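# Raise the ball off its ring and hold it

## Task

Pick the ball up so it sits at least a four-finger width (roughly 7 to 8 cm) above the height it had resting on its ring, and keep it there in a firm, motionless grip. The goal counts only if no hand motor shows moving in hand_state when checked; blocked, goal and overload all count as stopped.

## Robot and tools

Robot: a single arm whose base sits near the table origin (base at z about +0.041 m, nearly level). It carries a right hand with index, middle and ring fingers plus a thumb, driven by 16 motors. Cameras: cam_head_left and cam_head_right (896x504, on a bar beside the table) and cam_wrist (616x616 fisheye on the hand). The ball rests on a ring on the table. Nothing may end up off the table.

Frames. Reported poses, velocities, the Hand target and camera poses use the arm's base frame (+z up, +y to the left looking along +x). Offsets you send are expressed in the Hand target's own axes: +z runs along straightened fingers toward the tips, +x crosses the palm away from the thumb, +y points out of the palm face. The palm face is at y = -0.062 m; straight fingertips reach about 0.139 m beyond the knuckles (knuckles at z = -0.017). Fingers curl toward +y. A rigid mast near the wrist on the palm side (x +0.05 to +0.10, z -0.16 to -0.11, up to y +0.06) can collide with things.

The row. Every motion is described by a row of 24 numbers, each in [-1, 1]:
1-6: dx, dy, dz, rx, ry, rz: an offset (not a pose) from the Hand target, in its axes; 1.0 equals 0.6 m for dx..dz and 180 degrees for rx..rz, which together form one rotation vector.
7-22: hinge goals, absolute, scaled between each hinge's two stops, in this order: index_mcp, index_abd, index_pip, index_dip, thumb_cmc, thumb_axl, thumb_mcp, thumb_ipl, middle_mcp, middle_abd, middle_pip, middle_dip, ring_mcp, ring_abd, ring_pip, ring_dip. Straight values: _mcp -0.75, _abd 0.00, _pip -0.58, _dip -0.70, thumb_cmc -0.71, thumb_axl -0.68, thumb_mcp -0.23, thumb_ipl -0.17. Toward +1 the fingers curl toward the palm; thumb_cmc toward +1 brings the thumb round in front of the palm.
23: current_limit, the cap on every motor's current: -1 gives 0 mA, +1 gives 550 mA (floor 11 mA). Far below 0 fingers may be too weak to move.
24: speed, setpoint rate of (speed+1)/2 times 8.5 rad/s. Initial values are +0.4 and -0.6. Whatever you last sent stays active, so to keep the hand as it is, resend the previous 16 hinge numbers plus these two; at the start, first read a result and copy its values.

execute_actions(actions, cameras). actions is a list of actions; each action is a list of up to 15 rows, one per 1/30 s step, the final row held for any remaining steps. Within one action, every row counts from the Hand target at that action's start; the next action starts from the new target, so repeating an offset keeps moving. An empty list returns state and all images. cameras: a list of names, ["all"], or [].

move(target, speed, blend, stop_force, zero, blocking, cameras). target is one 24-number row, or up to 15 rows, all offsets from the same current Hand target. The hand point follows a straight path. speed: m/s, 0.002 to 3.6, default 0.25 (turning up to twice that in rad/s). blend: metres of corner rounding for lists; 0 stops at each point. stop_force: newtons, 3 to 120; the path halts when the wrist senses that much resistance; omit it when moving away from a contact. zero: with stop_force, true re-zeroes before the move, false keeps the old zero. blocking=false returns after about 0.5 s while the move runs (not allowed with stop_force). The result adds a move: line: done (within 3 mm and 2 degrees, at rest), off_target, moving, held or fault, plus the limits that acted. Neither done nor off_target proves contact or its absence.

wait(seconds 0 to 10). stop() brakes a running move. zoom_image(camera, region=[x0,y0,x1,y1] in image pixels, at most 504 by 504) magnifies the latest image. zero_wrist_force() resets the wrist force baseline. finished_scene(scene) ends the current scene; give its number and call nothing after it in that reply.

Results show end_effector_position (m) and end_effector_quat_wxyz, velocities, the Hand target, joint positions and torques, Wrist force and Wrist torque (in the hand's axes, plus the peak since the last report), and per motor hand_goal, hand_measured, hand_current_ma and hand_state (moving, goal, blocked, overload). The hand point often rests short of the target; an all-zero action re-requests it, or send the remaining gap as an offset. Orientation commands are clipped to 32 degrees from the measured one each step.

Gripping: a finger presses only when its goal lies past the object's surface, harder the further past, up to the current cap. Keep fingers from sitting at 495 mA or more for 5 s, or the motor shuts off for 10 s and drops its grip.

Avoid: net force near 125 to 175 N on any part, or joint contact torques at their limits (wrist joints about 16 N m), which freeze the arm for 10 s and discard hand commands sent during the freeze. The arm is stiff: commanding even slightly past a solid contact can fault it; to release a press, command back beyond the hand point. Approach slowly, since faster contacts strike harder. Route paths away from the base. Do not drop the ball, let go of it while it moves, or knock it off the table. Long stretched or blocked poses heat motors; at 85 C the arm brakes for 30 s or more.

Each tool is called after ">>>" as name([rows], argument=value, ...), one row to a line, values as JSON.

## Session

>>> execute_actions(actions=[])

Scene clock: 0.00 s.
end_effector_position=(+0.7414, -0.2216, +0.2330) hand_goal=(-0.754, +0.000, -0.576, -0.696, -0.714, -0.678, -0.226, -0.168, -0.754, +0.000, -0.576, -0.696, -0.754, +0.000, -0.576, -0.696) hand_measured=(-0.754, +0.000, -0.576, -0.696, -0.714, -0.678, -0.226, -0.168, -0.754, +0.000, -0.576, -0.696, -0.754, +0.000, -0.576, -0.696) hand_current_ma=(+0, +0, +0, +0, +0, +0, +0, +0, +0, +0, +0, +0, +0, +0, +0, +0) hand_state=(goal, goal, goal, goal, goal, goal, goal, goal, goal, goal, goal, goal, goal, goal, goal, goal) hand_current_limit=0.40 hand_speed=-0.60 end_effector_quat_wxyz=(+0.122, +0.847, +0.239, +0.459)
Joint positions: [-0.499 -1.081 1.868 -3.283 -1.148 0.734]
Joint velocities: within noise
Joint torques (N m): no reading
Motor temperatures (°C): [40 37 43 40 49 45]
Wrist force (N): no reading
Wrist torque (N m): no reading
Wrist force, peak (N): no reading
Hand target: +0.7414, -0.2216, +0.2330; +0.122, +0.847, +0.239, +0.459
camera_calibration:
cam_wrist: T_world_to_cam=[[-0.177057, -0.942939, -0.281988, 0.0248882], [-0.966183, 0.221101, -0.132682, 0.744434], [0.187459, 0.24896, -0.950199, 0.257122], [0, 0, 0, 1]] pos_world=[0.675467, -0.20514, 0.350109]

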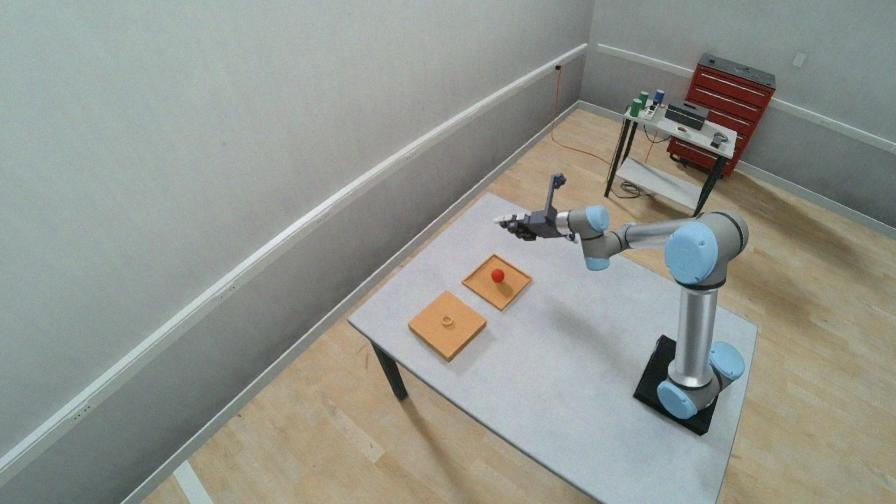

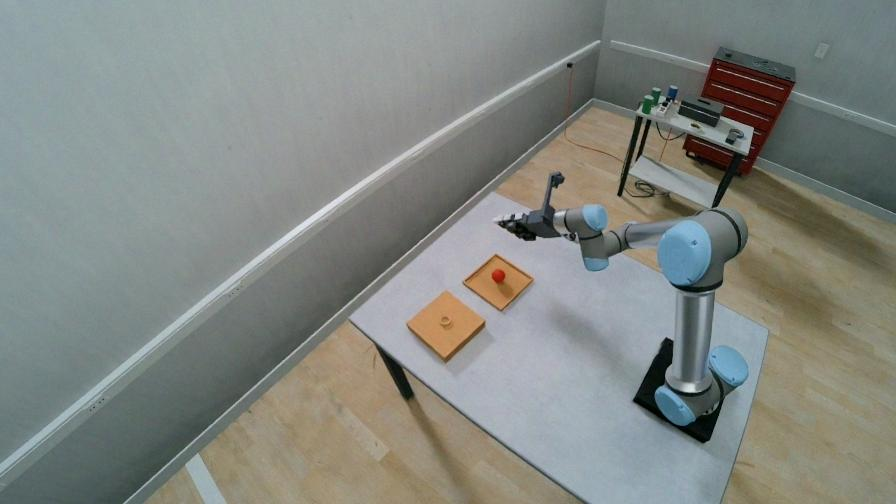

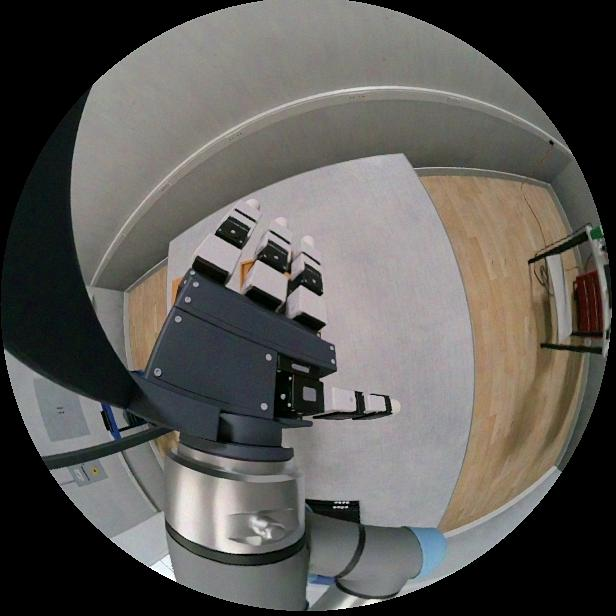

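>>> move(target=[0.207,-0.305,-0.108,-0.116,-0.027,0.720,-0.96,0,0.153,0.174,0.571,-0.678,-0.225,0.157,-0.96,0,0.153,0.174,-0.9,0,0.9,0.609,0.6,0.2], speed=0.4, cameras=["all"])

>>> zoom_image(camera="cam_wrist", region=[280, 10, 600, 330])

>>> zoom_image(camera="cam_head_left", region=[400, 200, 580, 360])

Scene clock: 6.07 s.
end_effector_position=(+0.6912, -0.0016, +0.2798) hand_goal=(-0.960, +0.000, +0.152, +0.174, +0.570, -0.678, -0.226, +0.156, -0.960, +0.000, +0.152, +0.174, -0.900, +0.000, +0.900, +0.608) hand_measured=(-0.940, -0.004, +0.140, +0.160, +0.558, -0.678, -0.224, +0.150, -0.940, -0.004, +0.142, +0.162, -0.886, -0.004, +0.880, +0.598) hand_current_ma=(+1, +0, +0, -1, +0, +0, +0, +0, +1, +0, +0, +0, +1, +0, -1, +0) hand_state=(goal, goal, goal, goal, goal, goal, goal, goal, goal, goal, goal, goal, goal, goal, goal, goal) hand_current_limit=0.60 hand_speed=0.20 end_effector_quat_wxyz=(+0.231, -0.562, +0.733, -0.305)
Joint positions: [-0.222 -1.254 1.604 -2.706 -1.604 3.169]
Joint torques (N m): [-7.91 -16.64 -32.09 -6.51 -0.68 1.8]
Wrist force (N): [0.6 2.7 0.8]
Wrist torque (N m): [0.35 -0.20 0.09]
Wrist force, peak (N): [-3.2 6.0 -0.3]
Hand target: +0.6913, -0.0016, +0.2797; +0.231, -0.562, +0.734, -0.305
Off the commanded pose: 0.000 m, 0 deg.
move: done
camera_calibration:
cam_wrist: T_world_to_cam=[[-0.234089, 0.862701, -0.448275, 0.325488], [-0.0251301, 0.455563, 0.889849, -0.282637], [0.97189, 0.219569, -0.0849623, -0.528068], [0, 0, 0, 1]] pos_world=[0.582315, -0.0360924, 0.352546]

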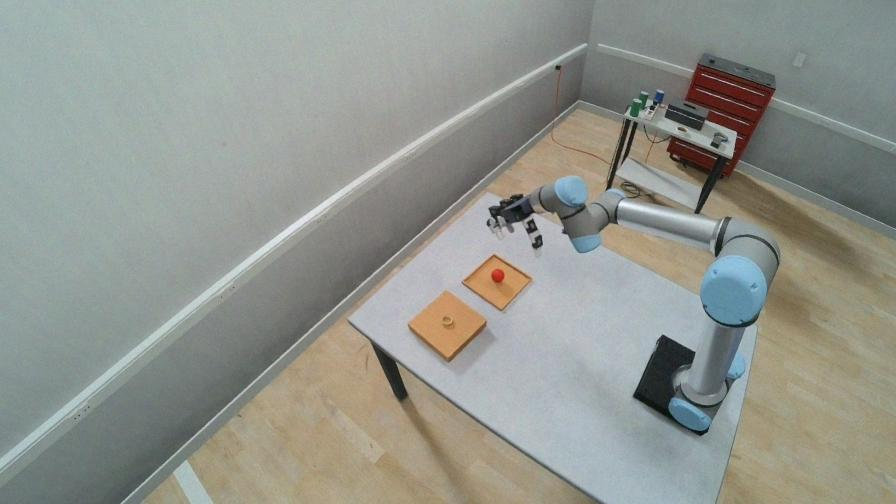

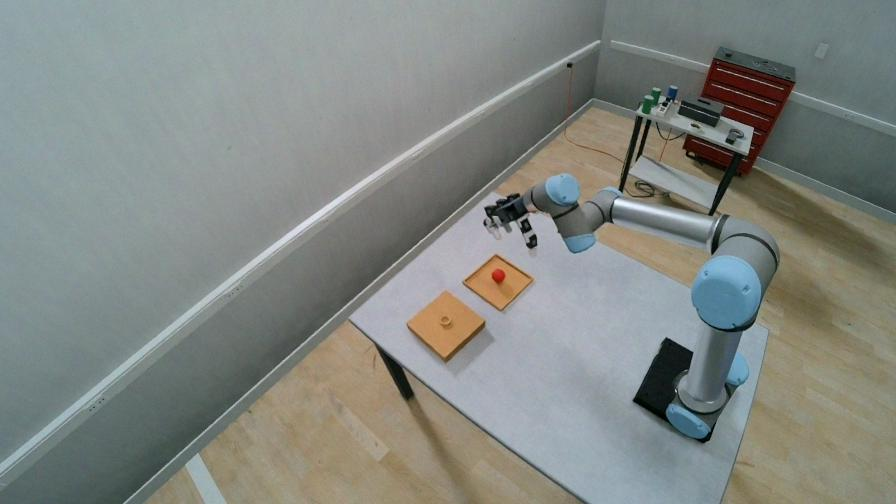

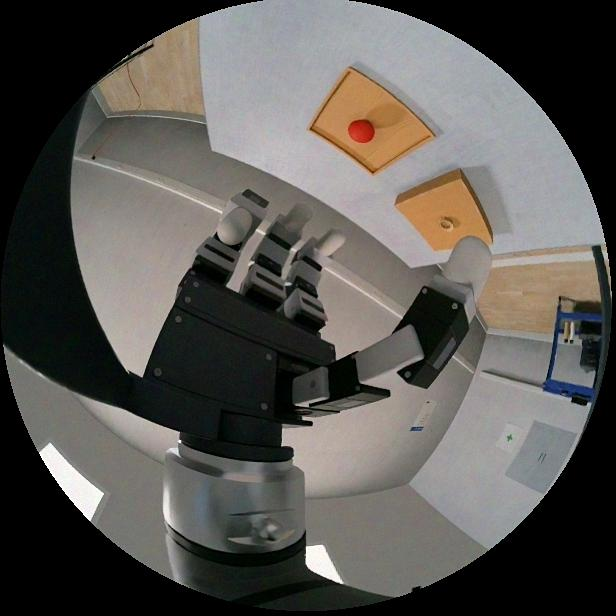

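Scaled by 1.575 from the camera's 616x616 image, which has a finer 880x880 frame.

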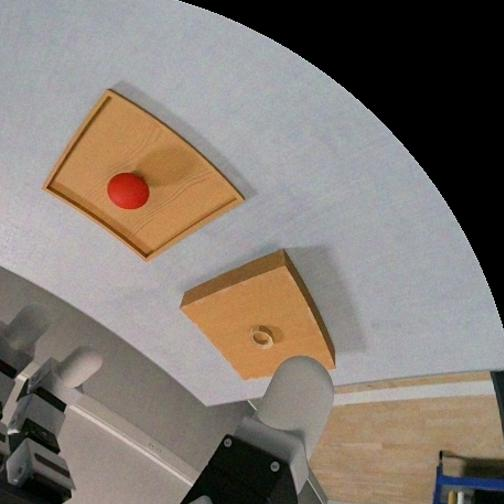

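Scaled by 2.800 from the camera's 896x504 image, which has a finer 1280x720 frame.

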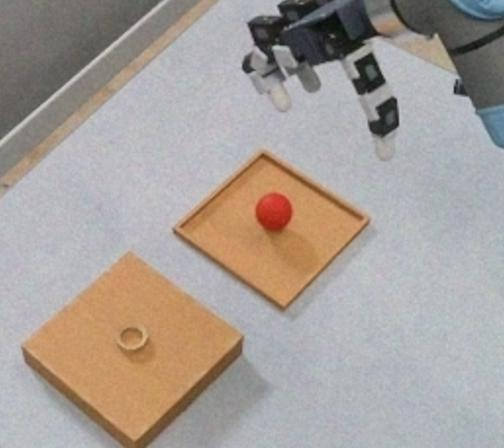

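>>> move([
  [0.019,0.120,0.341,0,0,0,-0.96,0,0.153,0.174,0.571,-0.678,-0.225,0.157,-0.96,0,0.153,0.174,-0.9,0,0.9,0.609,0.6,0.2],
  [0.019,0.214,0.435,0,0,0,-0.96,0,0.153,0.174,0.571,-0.678,-0.225,0.157,-0.96,0,0.153,0.174,-0.9,0,0.9,0.609,0.6,0.2],
], speed=[0.3,0.12], cameras=["cam_wrist"])

>>> zoom_image(camera="cam_wrist", region=[200, 80, 560, 440])

Scene clock: 10.07 s.
end_effector_position=(+0.7785, -0.0381, +0.0042) hand_goal=(-0.960, +0.000, +0.152, +0.174, +0.570, -0.678, -0.226, +0.156, -0.960, +0.000, +0.152, +0.174, -0.900, +0.000, +0.900, +0.608) hand_measured=(-0.972, -0.004, +0.172, +0.214, +0.560, -0.678, -0.220, +0.150, -0.968, -0.004, +0.170, +0.210, -0.884, -0.004, +0.880, +0.598) hand_current_ma=(+0, +0, +1, +3, +0, +0, +0, +0, +0, +0, +1, +3, +1, +0, -1, +0) hand_state=(goal, goal, goal, blocked, goal, goal, goal, goal, goal, goal, goal, blocked, goal, goal, goal, goal) hand_current_limit=0.60 hand_speed=0.20 end_effector_quat_wxyz=(+0.231, -0.562, +0.734, -0.305)
Joint positions: [-0.247 -0.714 1.526 -3.168 -1.586 3.152]
Joint torques (N m): [-6.59 -69.85 -28.82 -0.39 0.32 -1.88]
Wrist force (N): [0.9 0.8 0.2]
Wrist torque (N m): [0.41 -0.22 0.26]
Wrist force, peak (N): [1.0 -4.3 -3.7]
Hand target: +0.7786, -0.0381, +0.0044; +0.231, -0.562, +0.734, -0.305
Off the commanded pose: 0.000 m, 0 deg.
move: done
camera_calibration:
cam_wrist: T_world_to_cam=[[-0.233958, 0.862924, -0.447912, 0.253752], [-0.0248524, 0.45524, 0.890022, -0.0189249], [0.971929, 0.21936, -0.0850613, -0.62846], [0, 0, 0, 1]] pos_world=[0.669715, -0.0724947, 0.0770447]
Images, in order (width x height): cam_wrist 616x616.

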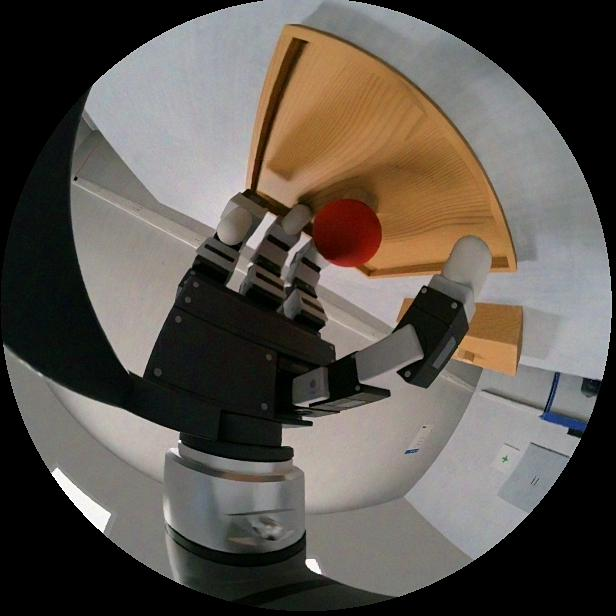

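Scaled by 1.400 from the camera's 616x616 image, which has a finer 880x880 frame.

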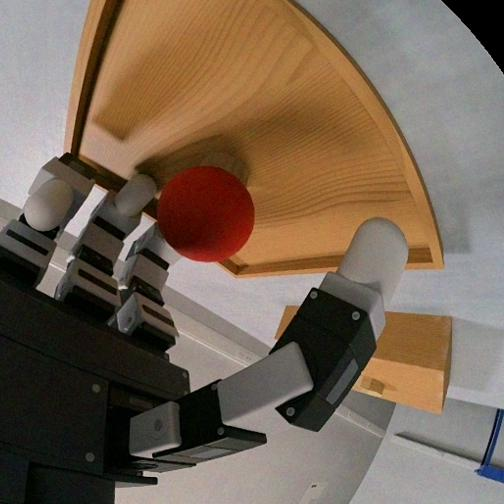

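>>> move(target=[0,0,0,0,0,0,-0.72,0.18,0.16,0.174,0.6,-0.678,0.02,0.35,-0.72,-0.15,0.16,0.174,-0.9,0,0.9,0.609,0.6,-0.7])

>>> move(target=[0,0,0,0,0,0,-0.35,0.18,0.27,0.23,0.65,-0.65,0.3,0.55,-0.35,-0.15,0.27,0.23,-0.9,0,0.9,0.609,0.7,-0.85], cameras=["cam_wrist"])

>>> zoom_image(camera="cam_wrist", region=[200, 80, 560, 440])

Scene clock: 11.80 s.
end_effector_position=(+0.7786, -0.0381, +0.0045) hand_goal=(-0.720, +0.180, +0.160, +0.174, +0.600, -0.678, +0.020, +0.350, -0.720, -0.150, +0.160, +0.174, -0.900, +0.000, +0.900, +0.608) hand_measured=(-0.914, +0.132, +0.170, +0.212, +0.588, -0.678, +0.016, +0.338, -0.918, -0.104, +0.168, +0.206, -0.884, -0.004, +0.880, +0.598) hand_current_ma=(-57, -2, +0, +3, +0, +0, +0, -1, -59, +2, +0, +2, +1, +0, -1, +0) hand_state=(blocked, blocked, goal, blocked, goal, goal, goal, goal, blocked, blocked, goal, blocked, goal, goal, goal, goal) hand_current_limit=0.60 hand_speed=-0.70 end_effector_quat_wxyz=(+0.231, -0.562, +0.733, -0.305)
Joint positions: [-0.247 -0.714 1.526 -3.168 -1.586 3.152]
Joint torques (N m): [-1.65 -59.36 -18.89 -3.28 -0.76 -0.81]
Wrist force (N): [0.8 -4.9 -1.5]
Wrist torque (N m): [0.56 -0.22 0.22]
Wrist force, peak (N): [0.8 -5.4 -1.4]
Hand target: +0.7786, -0.0381, +0.0044; +0.231, -0.562, +0.734, -0.305
Off the commanded pose: 0.000 m, 0 deg.
move: done

Scene clock: 13.10 s.
end_effector_position=(+0.7786, -0.0381, +0.0045) hand_goal=(-0.350, +0.180, +0.270, +0.230, +0.650, -0.650, +0.300, +0.550, -0.350, -0.150, +0.270, +0.230, -0.900, +0.000, +0.900, +0.608) hand_measured=(-0.760, +0.180, +0.184, +0.230, +0.590, -0.696, +0.270, +0.550, -0.760, -0.102, +0.184, +0.206, -0.882, -0.004, +0.880, +0.598) hand_current_ma=(-209, +0, -12, +0, -7, -6, -3, +0, -209, +2, -12, -1, +1, +0, -1, +0) hand_state=(blocked, goal, blocked, goal, blocked, blocked, blocked, goal, blocked, blocked, blocked, blocked, goal, goal, goal, goal) hand_current_limit=0.70 hand_speed=-0.85 end_effector_quat_wxyz=(+0.231, -0.562, +0.733, -0.305)
Joint positions: [-0.247 -0.714 1.526 -3.168 -1.586 3.152]
Joint torques (N m): [1.35 -36.79 -2.89 -0.02 -0.46 -0.01]
Wrist force (N): [0.9 -6.2 -6.9]
Wrist torque (N m): [1.19 -0.08 0.19]
Wrist force, peak (N): [0.2 -6.7 -7.5]
Hand target: +0.7786, -0.0381, +0.0044; +0.231, -0.562, +0.734, -0.305
Off the commanded pose: 0.000 m, 0 deg.
move: done
camera_calibration:
cam_wrist: T_world_to_cam=[[-0.23382, 0.862863, -0.448101, 0.253846], [-0.0251593, 0.455353, 0.889955, -0.0188404], [0.971954, 0.219363, -0.0847615, -0.62846], [0, 0, 0, 1]] pos_world=[0.669714, -0.0725942, 0.0772465]
Images, in order (width x height): cam_wrist 616x616.

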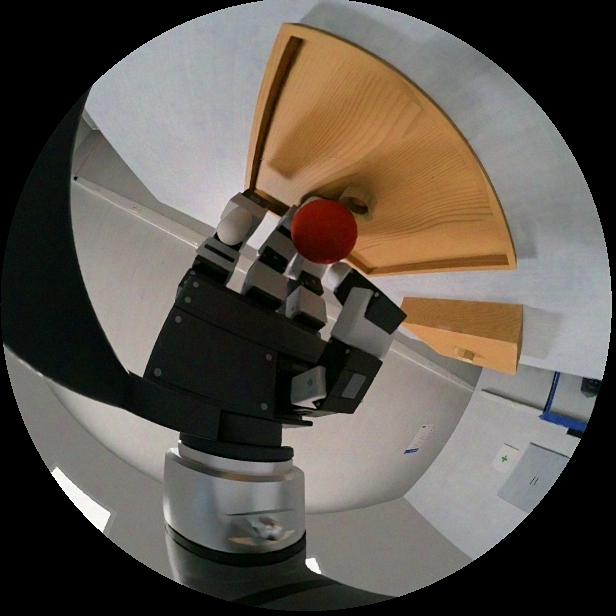

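Scaled by 1.400 from the camera's 616x616 image, which has a finer 880x880 frame.

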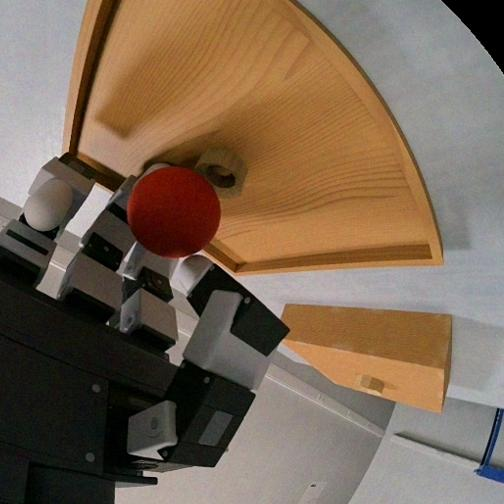

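>>> move(target=[0,-0.0095,-0.0095,0,0,0,-0.6,0.18,0.22,0.23,0.65,-0.65,0.3,0.55,-0.6,-0.15,0.22,0.23,-0.9,0,0.9,0.609,0.7,-0.85], speed=0.03, cameras=["all"])

>>> zoom_image(camera="cam_wrist", region=[200, 80, 560, 440])

>>> zoom_image(camera="cam_head_left", region=[440, 210, 560, 310])

Scene clock: 16.33 s.
end_effector_position=(+0.7786, -0.0380, +0.0126) hand_goal=(-0.600, +0.180, +0.220, +0.230, +0.650, -0.650, +0.300, +0.550, -0.600, -0.150, +0.220, +0.230, -0.900, +0.000, +0.900, +0.608) hand_measured=(-0.604, +0.170, +0.192, +0.230, +0.636, -0.660, +0.288, +0.554, -0.586, -0.116, +0.210, +0.218, -0.882, -0.004, +0.880, +0.598) hand_current_ma=(+0, +0, -2, +0, -1, +0, -1, +0, +1, +1, +0, +0, +1, +0, -1, +0) hand_state=(goal, goal, blocked, goal, goal, goal, goal, goal, goal, blocked, goal, goal, goal, goal, goal, goal) hand_current_limit=0.70 hand_speed=-0.85 end_effector_quat_wxyz=(+0.231, -0.562, +0.734, -0.305)
Joint positions: [-0.247 -0.728 1.526 -3.154 -1.586 3.152]
Joint torques (N m): [8.13 -43.41 -14.27 -6.09 -0.69 1.69]
Wrist force (N): [0.9 2.4 1.0]
Wrist torque (N m): [0.32 -0.24 0.25]
Wrist force, peak (N): [0.9 -6.2 -8.8]
Hand target: +0.7786, -0.0380, +0.0125; +0.231, -0.562, +0.734, -0.305
Off the commanded pose: 0.000 m, 0 deg.
move: done
camera_calibration:
cam_wrist: T_world_to_cam=[[-0.233864, 0.862864, -0.448077, 0.257417], [-0.0250673, 0.455353, 0.889958, -0.0261559], [0.971946, 0.219361, -0.0848611, -0.627781], [0, 0, 0, 1]] pos_world=[0.669715, -0.0724942, 0.085346]

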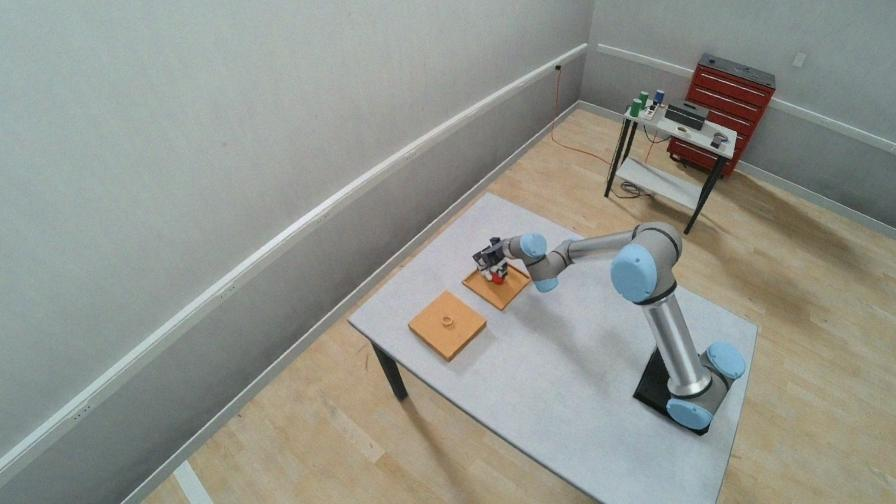

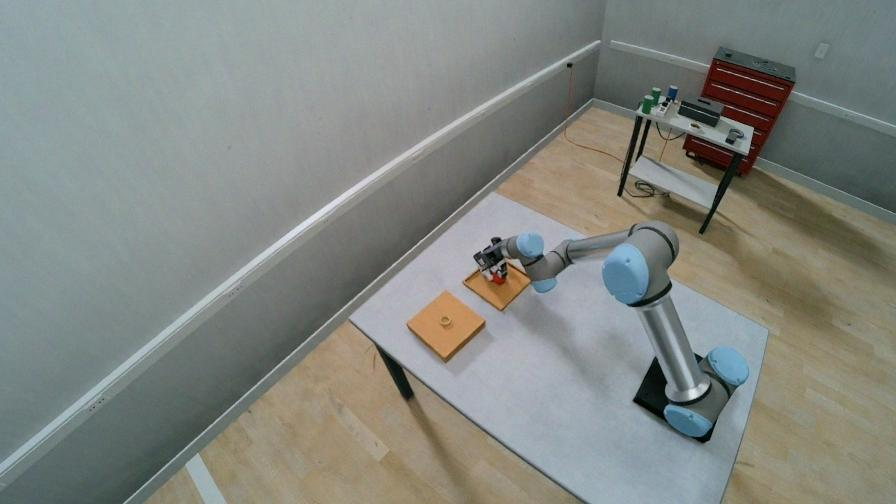

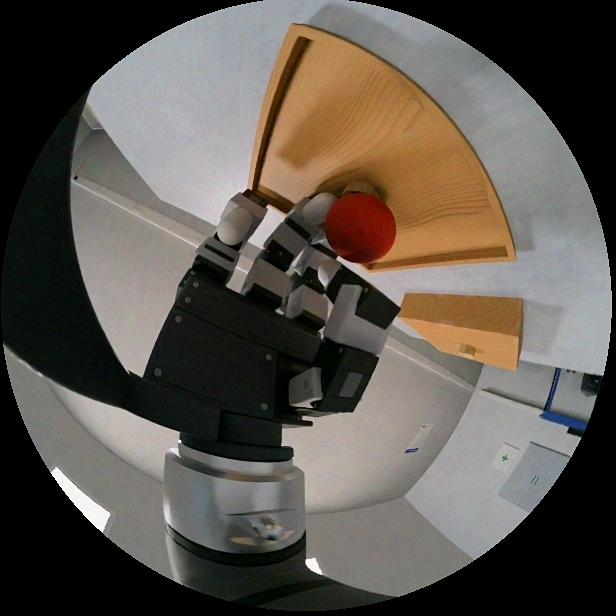

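Scaled by 1.400 from the camera's 616x616 image, which has a finer 880x880 frame.

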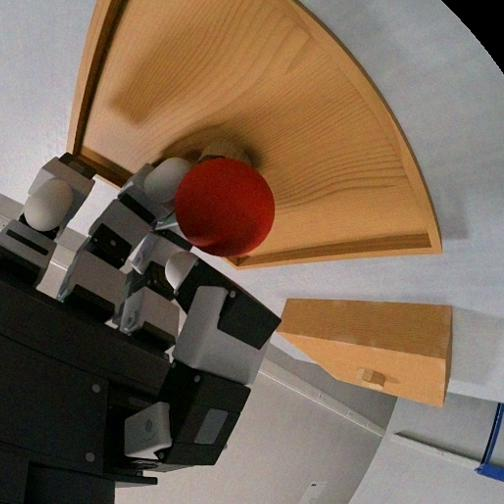

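Scaled by 4.200 from the camera's 896x504 image, which has a finer 1280x720 frame.

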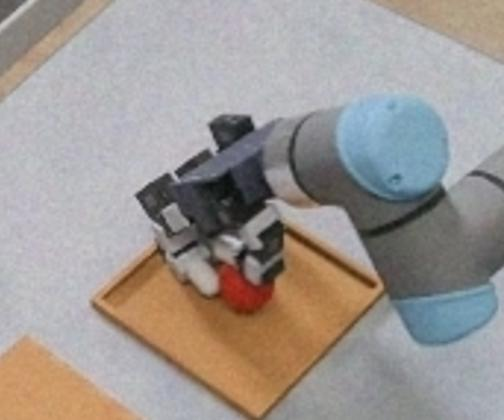

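>>> move(target=[0,-0.0825,-0.0825,0,0,0,-0.6,0.18,0.22,0.23,0.65,-0.65,0.3,0.55,-0.6,-0.15,0.22,0.23,-0.9,0,0.9,0.609,0.7,-0.85], speed=0.06)

>>> move(target=[0,0,0,0,0,0,-0.96,0.18,0.372,0.174,0.571,-0.678,-0.225,0.157,-0.96,-0.15,0.372,0.174,-0.9,0,0.9,0.609,0.6,0.2], cameras=["cam_wrist"])

>>> zoom_image(camera="cam_wrist", region=[200, 80, 560, 440])

Scene clock: 20.00 s.
end_effector_position=(+0.7787, -0.0378, +0.0829) hand_goal=(-0.600, +0.180, +0.220, +0.230, +0.650, -0.650, +0.300, +0.550, -0.600, -0.150, +0.220, +0.230, -0.900, +0.000, +0.900, +0.608) hand_measured=(-0.602, +0.170, +0.194, +0.230, +0.636, -0.660, +0.288, +0.554, -0.584, -0.116, +0.210, +0.218, -0.882, -0.004, +0.880, +0.598) hand_current_ma=(+0, +0, -2, +0, -1, +0, -1, +0, +1, +1, +0, +0, +1, +0, -1, +0) hand_state=(goal, goal, blocked, goal, goal, goal, goal, goal, goal, blocked, goal, goal, goal, goal, goal, goal) hand_current_limit=0.70 hand_speed=-0.85 end_effector_quat_wxyz=(+0.231, -0.562, +0.733, -0.305) end_effector_velocity=(+0.001, +0.000, -0.001) end_effector_angular_velocity=(-0.001, -0.003, +0.000)
Joint positions: [-0.247 -0.839 1.51 -3.027 -1.586 3.152]
Joint velocities: [0 0.003 0 -0.007 0 0]
Joint torques (N m): [7.27 -24.88 -16.59 -6.56 -0.7 1.61]
Wrist force (N): [0.5 2.3 1.0]
Wrist torque (N m): [0.29 -0.20 0.24]
Wrist force, peak (N): [0.8 3.5 1.9]
Hand target: +0.7786, -0.0378, +0.0825; +0.231, -0.562, +0.734, -0.305
Off the commanded pose: 0.000 m, 0 deg.
move: done

Scene clock: 20.50 s.
end_effector_position=(+0.7786, -0.0378, +0.0825) hand_goal=(-0.960, +0.180, +0.372, +0.174, +0.570, -0.678, -0.226, +0.156, -0.960, -0.150, +0.372, +0.174, -0.900, +0.000, +0.900, +0.608) hand_measured=(-0.906, +0.170, +0.354, +0.186, +0.582, -0.672, -0.202, +0.164, -0.906, -0.132, +0.358, +0.184, -0.882, -0.004, +0.880, +0.598) hand_current_ma=(+6, +0, -1, +0, +0, +0, +2, +0, +6, +0, -1, +0, +1, +0, -1, +0) hand_state=(blocked, goal, goal, goal, goal, goal, blocked, goal, blocked, goal, goal, goal, goal, goal, goal, goal) hand_current_limit=0.60 hand_speed=0.20 end_effector_quat_wxyz=(+0.231, -0.562, +0.734, -0.305)
Joint positions: [-0.247 -0.839 1.51 -3.028 -1.586 3.152]
Joint torques (N m): [6.97 -27 -7.76 -6.37 -0.67 1.27]
Wrist force (N): [0.7 2.4 1.0]
Wrist torque (N m): [0.29 -0.23 0.26]
Wrist force, peak (N): [0.6 3.0 0.9]
Hand target: +0.7786, -0.0378, +0.0825; +0.231, -0.562, +0.734, -0.305
Off the commanded pose: 0.000 m, 0 deg.
move: done
camera_calibration:
cam_wrist: T_world_to_cam=[[-0.233864, 0.862864, -0.448077, 0.288588], [-0.0250673, 0.455353, 0.889958, -0.0884526], [0.971946, 0.219361, -0.0848611, -0.621991], [0, 0, 0, 1]] pos_world=[0.669815, -0.0722942, 0.155246]
Images, in order (width x height): cam_wrist 616x616.

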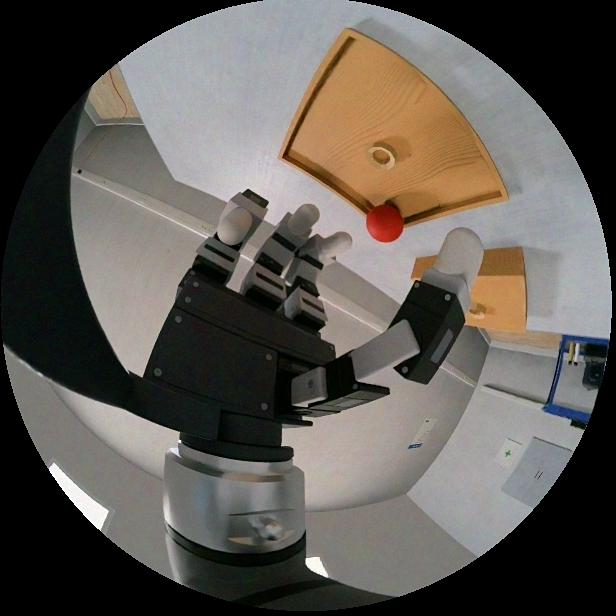

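Scaled by 1.400 from the camera's 616x616 image, which has a finer 880x880 frame.

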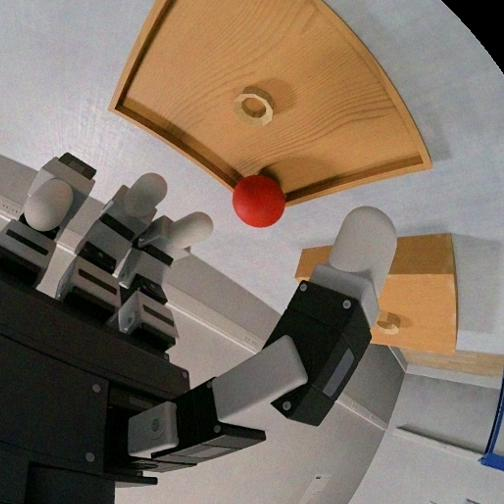

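>>> move([
  [-0.132,-0.078,0.078,0,0,0,-0.96,0.1,0.372,0.174,0.571,-0.678,-0.225,0.157,-0.96,-0.1,0.372,0.174,-0.9,0,0.9,0.609,0.6,0.2],
  [-0.132,-0.028,0.128,0,0,0,-0.96,0.1,0.372,0.174,0.571,-0.678,-0.225,0.157,-0.96,-0.1,0.372,0.174,-0.9,0,0.9,0.609,0.6,0.2],
], speed=0.12, cameras=["cam_wrist"])

>>> zoom_image(camera="cam_wrist", region=[200, 80, 560, 440])

Scene clock: 27.77 s.
end_effector_position=(+0.8631, +0.0211, +0.0394) hand_goal=(-0.960, +0.100, +0.372, +0.174, +0.570, -0.678, -0.226, +0.156, -0.960, -0.100, +0.372, +0.174, -0.900, +0.000, +0.900, +0.608) hand_measured=(-0.908, +0.112, +0.356, +0.186, +0.578, -0.672, -0.202, +0.164, -0.908, -0.112, +0.360, +0.184, -0.882, -0.004, +0.880, +0.598) hand_current_ma=(+6, +0, -1, +0, +0, +0, +2, +0, +6, +0, +0, +0, +1, +0, -1, +0) hand_state=(blocked, goal, goal, goal, goal, goal, blocked, goal, blocked, goal, goal, goal, goal, goal, goal, goal) hand_current_limit=0.60 hand_speed=0.20 end_effector_quat_wxyz=(+0.231, -0.562, +0.734, -0.305)
Joint positions: [-0.141 -0.61 1.189 -2.93 -1.661 3.227]
Joint torques (N m): [-6.9 -79.29 -35.14 0.01 0.77 -1.95]
Wrist force (N): [1.1 2.1 0.8]
Wrist torque (N m): [0.29 -0.28 0.18]
Wrist force, peak (N): [1.5 3.8 2.2]
Hand target: +0.8632, +0.0211, +0.0398; +0.231, -0.562, +0.734, -0.305
Off the commanded pose: 0.000 m, 0 deg.
move: done
camera_calibration:
cam_wrist: T_world_to_cam=[[-0.234087, 0.862876, -0.447938, 0.238325], [-0.0246024, 0.455334, 0.889981, -0.0752832], [0.971904, 0.219353, -0.0853591, -0.720626], [0, 0, 0, 1]] pos_world=[0.754316, -0.0132943, 0.112244]
Images, in order (width x height): cam_wrist 616x616.

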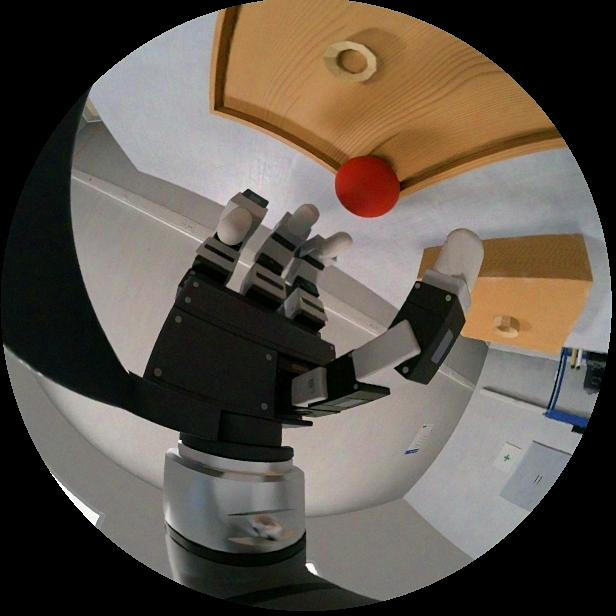

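Scaled by 1.400 from the camera's 616x616 image, which has a finer 880x880 frame.

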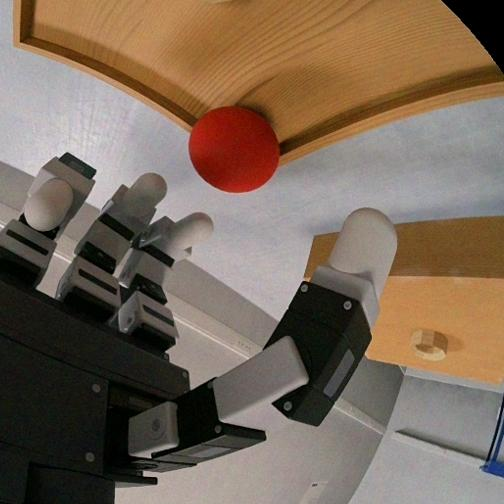

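>>> move(target=[0.012,0.033,0.042,0,0,0,-0.96,0.1,0.372,0.174,0.571,-0.678,-0.225,0.157,-0.96,-0.1,0.372,0.174,-0.9,0,0.9,0.609,0.6,0.2], speed=0.06, stop_force=5, cameras=["cam_wrist","cam_head_left"])

>>> zoom_image(camera="cam_wrist", region=[200, 80, 560, 440])

>>> zoom_image(camera="cam_head_left", region=[410, 210, 550, 320])

Scene clock: 31.67 s.
end_effector_position=(+0.8650, +0.0131, +0.0080) hand_goal=(-0.960, +0.100, +0.372, +0.174, +0.570, -0.678, -0.226, +0.156, -0.960, -0.100, +0.372, +0.174, -0.900, +0.000, +0.900, +0.608) hand_measured=(-0.908, +0.112, +0.356, +0.186, +0.578, -0.672, -0.202, +0.164, -0.908, -0.112, +0.360, +0.184, -0.882, -0.004, +0.880, +0.598) hand_current_ma=(+6, +0, -1, +0, +0, +0, +2, +0, +6, +0, +0, +0, +1, +0, -1, +0) hand_state=(blocked, goal, goal, goal, goal, goal, blocked, goal, blocked, goal, goal, goal, goal, goal, goal, goal) hand_current_limit=0.60 hand_speed=0.20 end_effector_quat_wxyz=(+0.231, -0.562, +0.734, -0.305)
Joint positions: [-0.152 -0.562 1.184 -2.975 -1.653 3.22]
Joint torques (N m): [8.66 -80.96 -8.86 -0.12 -0.78 1.95]
Wrist force (N): [1.1 2.8 0.7]
Wrist torque (N m): [0.34 -0.25 0.21]
Wrist force, peak (N): [1.1 3.6 1.5]
Hand target: +0.8650, +0.0131, +0.0080; +0.231, -0.562, +0.734, -0.305
Off the commanded pose: 0.000 m, 0 deg.
move: done
camera_calibration:
cam_wrist: T_world_to_cam=[[-0.233864, 0.862864, -0.448077, 0.231492], [-0.0250673, 0.455353, 0.889958, -0.0431624], [0.971946, 0.219361, -0.0848611, -0.723454], [0, 0, 0, 1]] pos_world=[0.756215, -0.0213942, 0.080746]
Images, in order (width x height): cam_head_left 896x504, cam_wrist 616x616.

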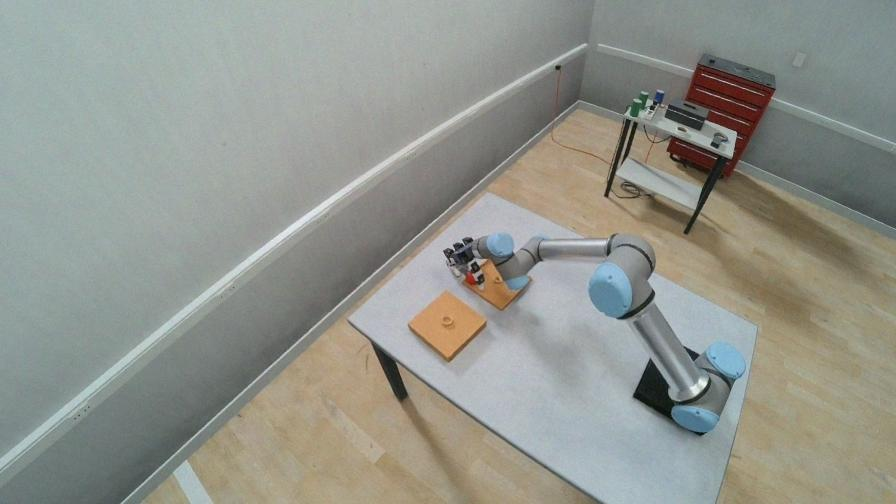

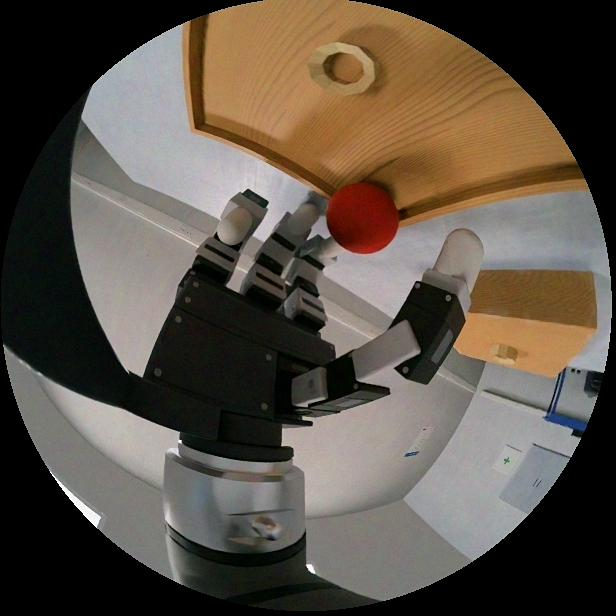

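Scaled by 1.400 from the camera's 616x616 image, which has a finer 880x880 frame.

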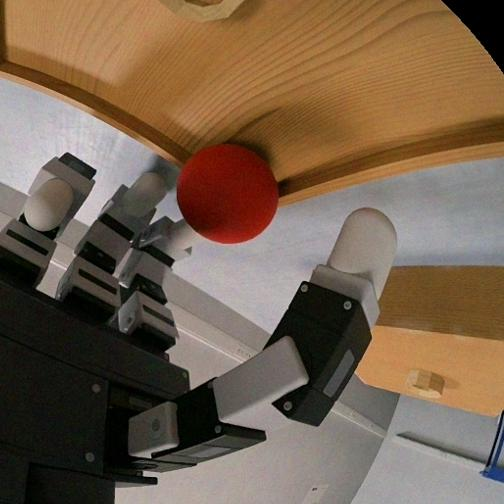

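Scaled by 3.600 from the camera's 896x504 image, which has a finer 1280x720 frame.

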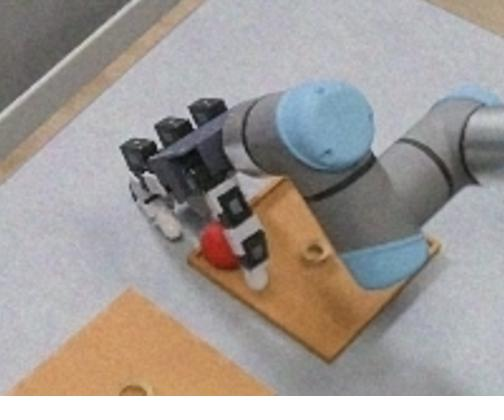

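>>> move(target=[0.025,0.040,-0.040,0,0,0,-0.96,0.1,0.372,0.174,0.571,-0.678,-0.225,0.157,-0.96,-0.1,0.372,0.174,-0.9,0,0.9,0.609,0.6,0.2], speed=0.03, cameras=["cam_wrist","cam_head_left"])

>>> zoom_image(camera="cam_wrist", region=[200, 80, 560, 440])

>>> zoom_image(camera="cam_head_left", region=[410, 210, 550, 320])

Scene clock: 35.23 s.
end_effector_position=(+0.8283, +0.0074, +0.0082) hand_goal=(-0.960, +0.100, +0.372, +0.174, +0.570, -0.678, -0.226, +0.156, -0.960, -0.100, +0.372, +0.174, -0.900, +0.000, +0.900, +0.608) hand_measured=(-0.960, +0.110, +0.372, +0.190, +0.578, -0.672, -0.202, +0.164, -0.944, -0.112, +0.368, +0.184, -0.882, -0.004, +0.880, +0.598) hand_current_ma=(+0, +0, +0, +1, +0, +0, +2, +0, +1, +0, +0, +0, +1, +0, -1, +0) hand_state=(goal, goal, goal, goal, goal, goal, blocked, goal, goal, goal, goal, goal, goal, goal, goal, goal) hand_current_limit=0.60 hand_speed=0.20 end_effector_quat_wxyz=(+0.231, -0.562, +0.733, -0.305)
Joint positions: [-0.167 -0.635 1.34 -3.059 -1.642 3.209]
Joint torques (N m): [8.52 -30.13 -32.66 0.13 -0.71 0.64]
Wrist force (N): [1.1 1.5 0.7]
Wrist torque (N m): [0.30 -0.28 0.28]
Wrist force, peak (N): [1.2 3.1 0.7]
Hand target: +0.8283, +0.0075, +0.0080; +0.231, -0.562, +0.734, -0.305
Off the commanded pose: 0.000 m, 0 deg.
move: done
camera_calibration:
cam_wrist: T_world_to_cam=[[-0.233733, 0.862844, -0.448185, 0.227831], [-0.0251354, 0.455436, 0.889913, -0.0416105], [0.971976, 0.219267, -0.0847624, -0.686548], [0, 0, 0, 1]] pos_world=[0.719514, -0.0270944, 0.0809467]
Images, in order (width x height): cam_head_left 896x504, cam_wrist 616x616.

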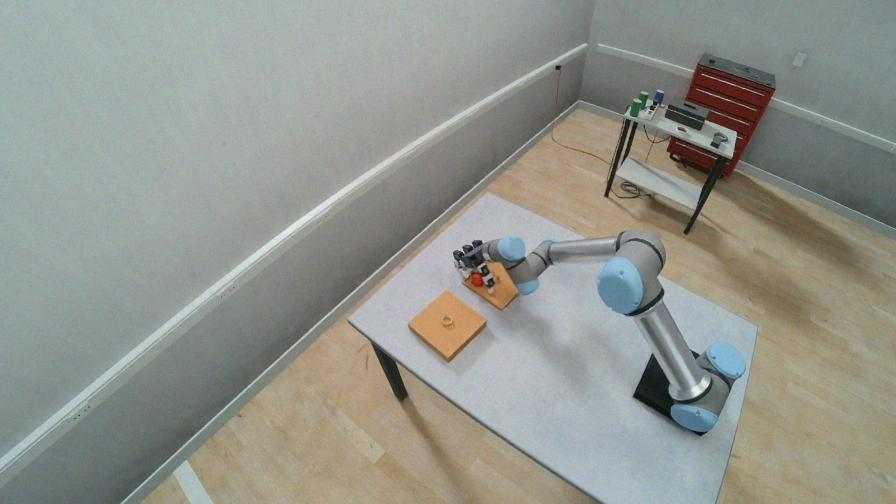

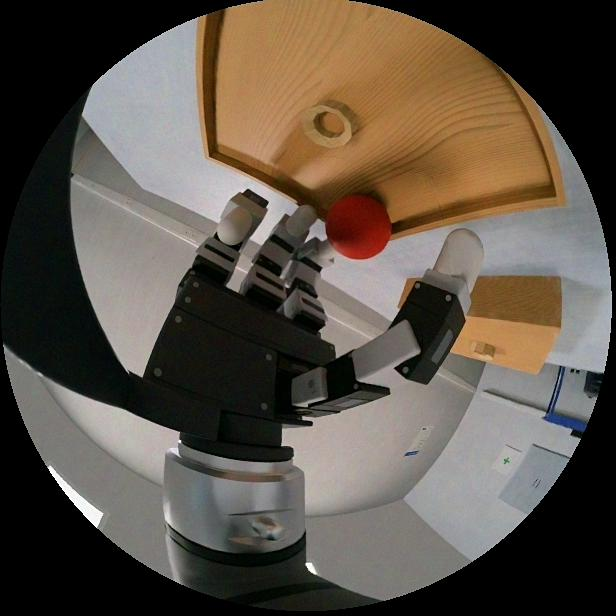

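Scaled by 1.400 from the camera's 616x616 image, which has a finer 880x880 frame.

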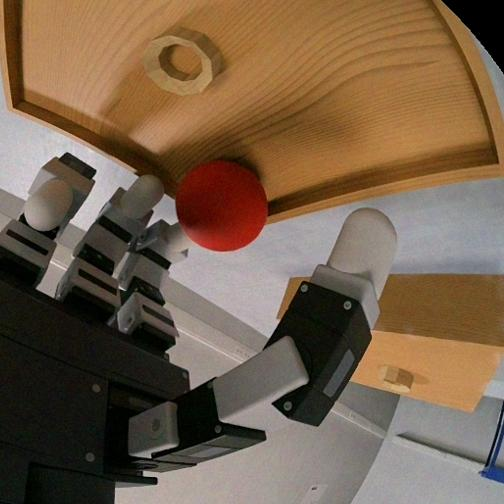

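Scaled by 3.600 from the camera's 896x504 image, which has a finer 1280x720 frame.

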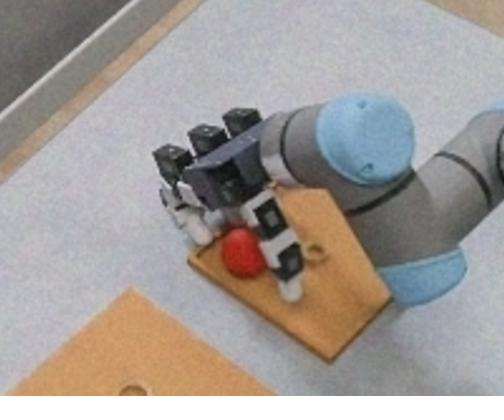

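>>> move([
  [-0.007,0.026,-0.026,0,0,0,-0.96,0.1,0.372,0.174,0.571,-0.678,-0.225,0.157,-0.96,-0.1,0.372,0.174,-0.9,0,0.9,0.609,0.6,0.2],
  [-0.007,0.038,-0.014,0,0,0,-0.96,0.1,0.372,0.174,0.571,-0.678,-0.225,0.157,-0.96,-0.1,0.372,0.174,-0.9,0,0.9,0.609,0.6,0.2],
], speed=0.03, cameras=["cam_wrist"])

>>> zoom_image(camera="cam_wrist", region=[200, 80, 560, 440])

Scene clock: 38.57 s.
end_effector_position=(+0.8081, +0.0173, -0.0023) hand_goal=(-0.960, +0.100, +0.372, +0.174, +0.570, -0.678, -0.226, +0.156, -0.960, -0.100, +0.372, +0.174, -0.900, +0.000, +0.900, +0.608) hand_measured=(-0.970, +0.110, +0.428, +0.214, +0.578, -0.672, -0.202, +0.164, -0.954, -0.104, +0.402, +0.192, -0.882, -0.004, +0.880, +0.598) hand_current_ma=(+0, +0, +6, +3, +0, +0, +2, +0, +0, +0, +2, +1, +1, +0, -1, +0) hand_state=(goal, goal, blocked, blocked, goal, goal, blocked, goal, goal, goal, blocked, goal, goal, goal, goal, goal) hand_current_limit=0.60 hand_speed=0.20 end_effector_quat_wxyz=(+0.231, -0.562, +0.734, -0.305)
Joint positions: [-0.158 -0.654 1.418 -3.117 -1.649 3.215]
Joint torques (N m): [-8.03 -58.57 -25.33 0.72 0.79 -2]
Wrist force (N): [1.9 -1.6 -3.5]
Wrist torque (N m): [0.59 -0.22 0.21]
Wrist force, peak (N): [2.1 -2.6 -4.5]
Hand target: +0.8081, +0.0173, -0.0022; +0.231, -0.562, +0.734, -0.305
Off the commanded pose: 0.000 m, 0 deg.
move: done
camera_calibration:
cam_wrist: T_world_to_cam=[[-0.233864, 0.862864, -0.448077, 0.209946], [-0.0250673, 0.455353, 0.889958, -0.0373346], [0.971946, 0.219361, -0.0848611, -0.669946], [0, 0, 0, 1]] pos_world=[0.699315, -0.0171942, 0.070446]
Images, in order (width x height): cam_wrist 616x616.

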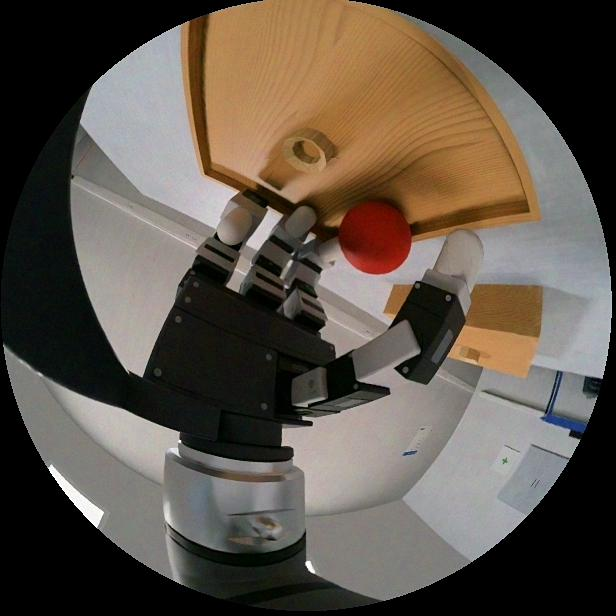

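Scaled by 1.400 from the camera's 616x616 image, which has a finer 880x880 frame.

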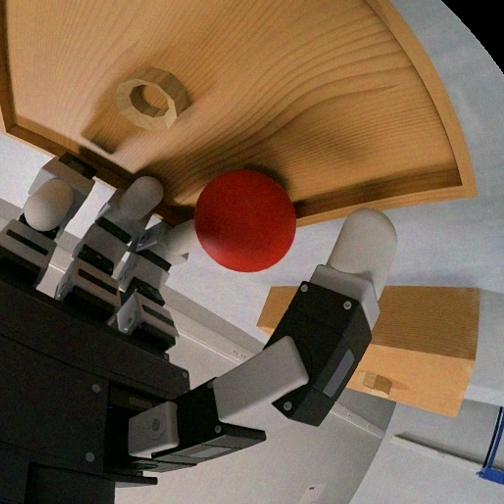

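>>> move([
  [0,-0.005,-0.005,0,0,0,-0.96,0.1,0.372,0.174,0.571,-0.678,-0.225,0.157,-0.96,-0.1,0.372,0.174,-0.9,0,0.9,0.609,0.6,0.2],
  [-0.018,-0.005,-0.005,0,0,0,-0.96,0.1,0.372,0.174,0.571,-0.678,-0.225,0.157,-0.96,-0.1,0.372,0.174,-0.9,0,0.9,0.609,0.6,0.2],
], speed=0.03)

>>> move(target=[0,0,0,0,0,0,-0.85,0.1,0.372,0.174,0.6,-0.678,0.02,0.35,-0.85,-0.1,0.372,0.174,-0.9,0,0.9,0.609,0.6,-0.7], cameras=["cam_wrist"])

>>> zoom_image(camera="cam_wrist", region=[200, 80, 560, 440])

Scene clock: 42.13 s.
end_effector_position=(+0.8110, +0.0279, +0.0021) hand_goal=(-0.960, +0.100, +0.372, +0.174, +0.570, -0.678, -0.226, +0.156, -0.960, -0.100, +0.372, +0.174, -0.900, +0.000, +0.900, +0.608) hand_measured=(-0.936, +0.110, +0.384, +0.186, +0.578, -0.672, -0.202, +0.164, -0.942, -0.104, +0.382, +0.184, -0.882, -0.004, +0.880, +0.598) hand_current_ma=(+2, +0, +0, +0, +0, +0, +2, +0, +1, +0, +0, +0, +1, +0, -1, +0) hand_state=(blocked, goal, goal, goal, goal, goal, blocked, goal, goal, goal, goal, goal, goal, goal, goal, goal) hand_current_limit=0.60 hand_speed=0.20 end_effector_quat_wxyz=(+0.231, -0.562, +0.734, -0.305)
Joint positions: [-0.142 -0.656 1.405 -3.102 -1.66 3.227]
Joint torques (N m): [-7.92 -35.63 -15.99 -1.74 0.65 -0.77]
Wrist force (N): [1.7 2.0 0.5]
Wrist torque (N m): [0.29 -0.27 0.15]
Wrist force, peak (N): [1.8 -2.0 -3.9]
Hand target: +0.8110, +0.0277, +0.0021; +0.231, -0.562, +0.734, -0.305
Off the commanded pose: 0.000 m, 0 deg.
move: done

Scene clock: 42.80 s.
end_effector_position=(+0.8110, +0.0277, +0.0020) hand_goal=(-0.850, +0.100, +0.372, +0.174, +0.600, -0.678, +0.020, +0.350, -0.850, -0.100, +0.372, +0.174, -0.900, +0.000, +0.900, +0.608) hand_measured=(-0.902, +0.108, +0.382, +0.186, +0.588, -0.672, +0.014, +0.338, -0.836, -0.104, +0.376, +0.182, -0.882, -0.004, +0.880, +0.598) hand_current_ma=(-6, +0, +0, +0, +0, +0, +0, -1, +1, +0, +0, +0, +1, +0, -1, +0) hand_state=(blocked, goal, goal, goal, goal, goal, goal, goal, goal, goal, goal, goal, goal, goal, goal, goal) hand_current_limit=0.60 hand_speed=-0.70 end_effector_quat_wxyz=(+0.231, -0.562, +0.734, -0.305)
Joint positions: [-0.142 -0.656 1.406 -3.102 -1.66 3.226]
Joint torques (N m): [-7.5 -48.4 -5.8 -5.93 0.83 -2.09]
Wrist force (N): [1.4 0.3 0.2]
Wrist torque (N m): [0.35 -0.29 0.18]
Wrist force, peak (N): [1.8 1.9 0.6]
Hand target: +0.8110, +0.0277, +0.0021; +0.231, -0.562, +0.734, -0.305
Off the commanded pose: 0.000 m, 0 deg.
move: done
camera_calibration:
cam_wrist: T_world_to_cam=[[-0.233909, 0.862864, -0.448053, 0.203497], [-0.0249753, 0.455353, 0.889961, -0.0459368], [0.971938, 0.21936, -0.0849607, -0.674593], [0, 0, 0, 1]] pos_world=[0.702115, -0.00669424, 0.0747455]
Images, in order (width x height): cam_wrist 616x616.

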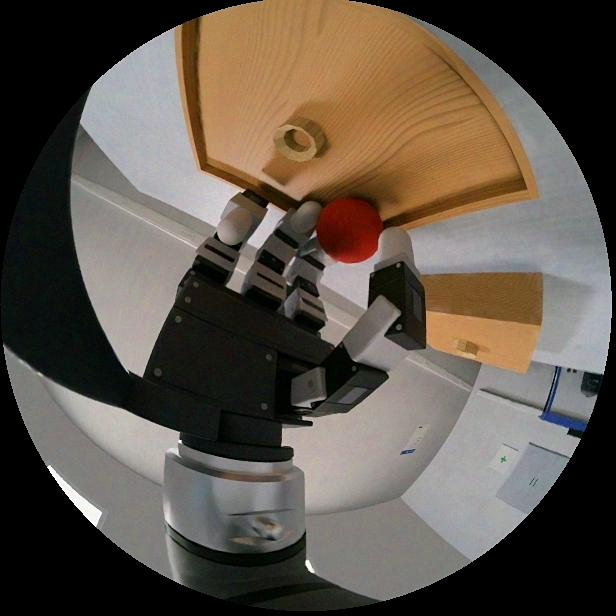

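Scaled by 1.400 from the camera's 616x616 image, which has a finer 880x880 frame.

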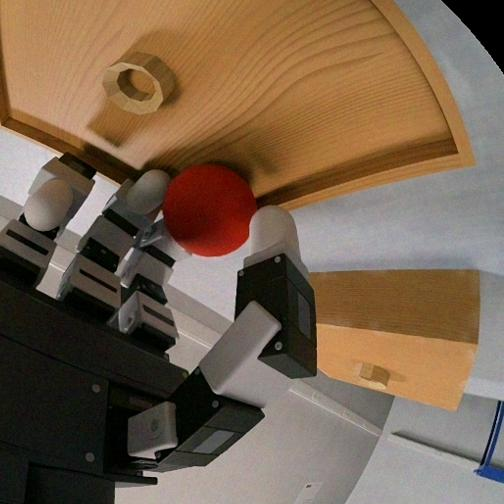

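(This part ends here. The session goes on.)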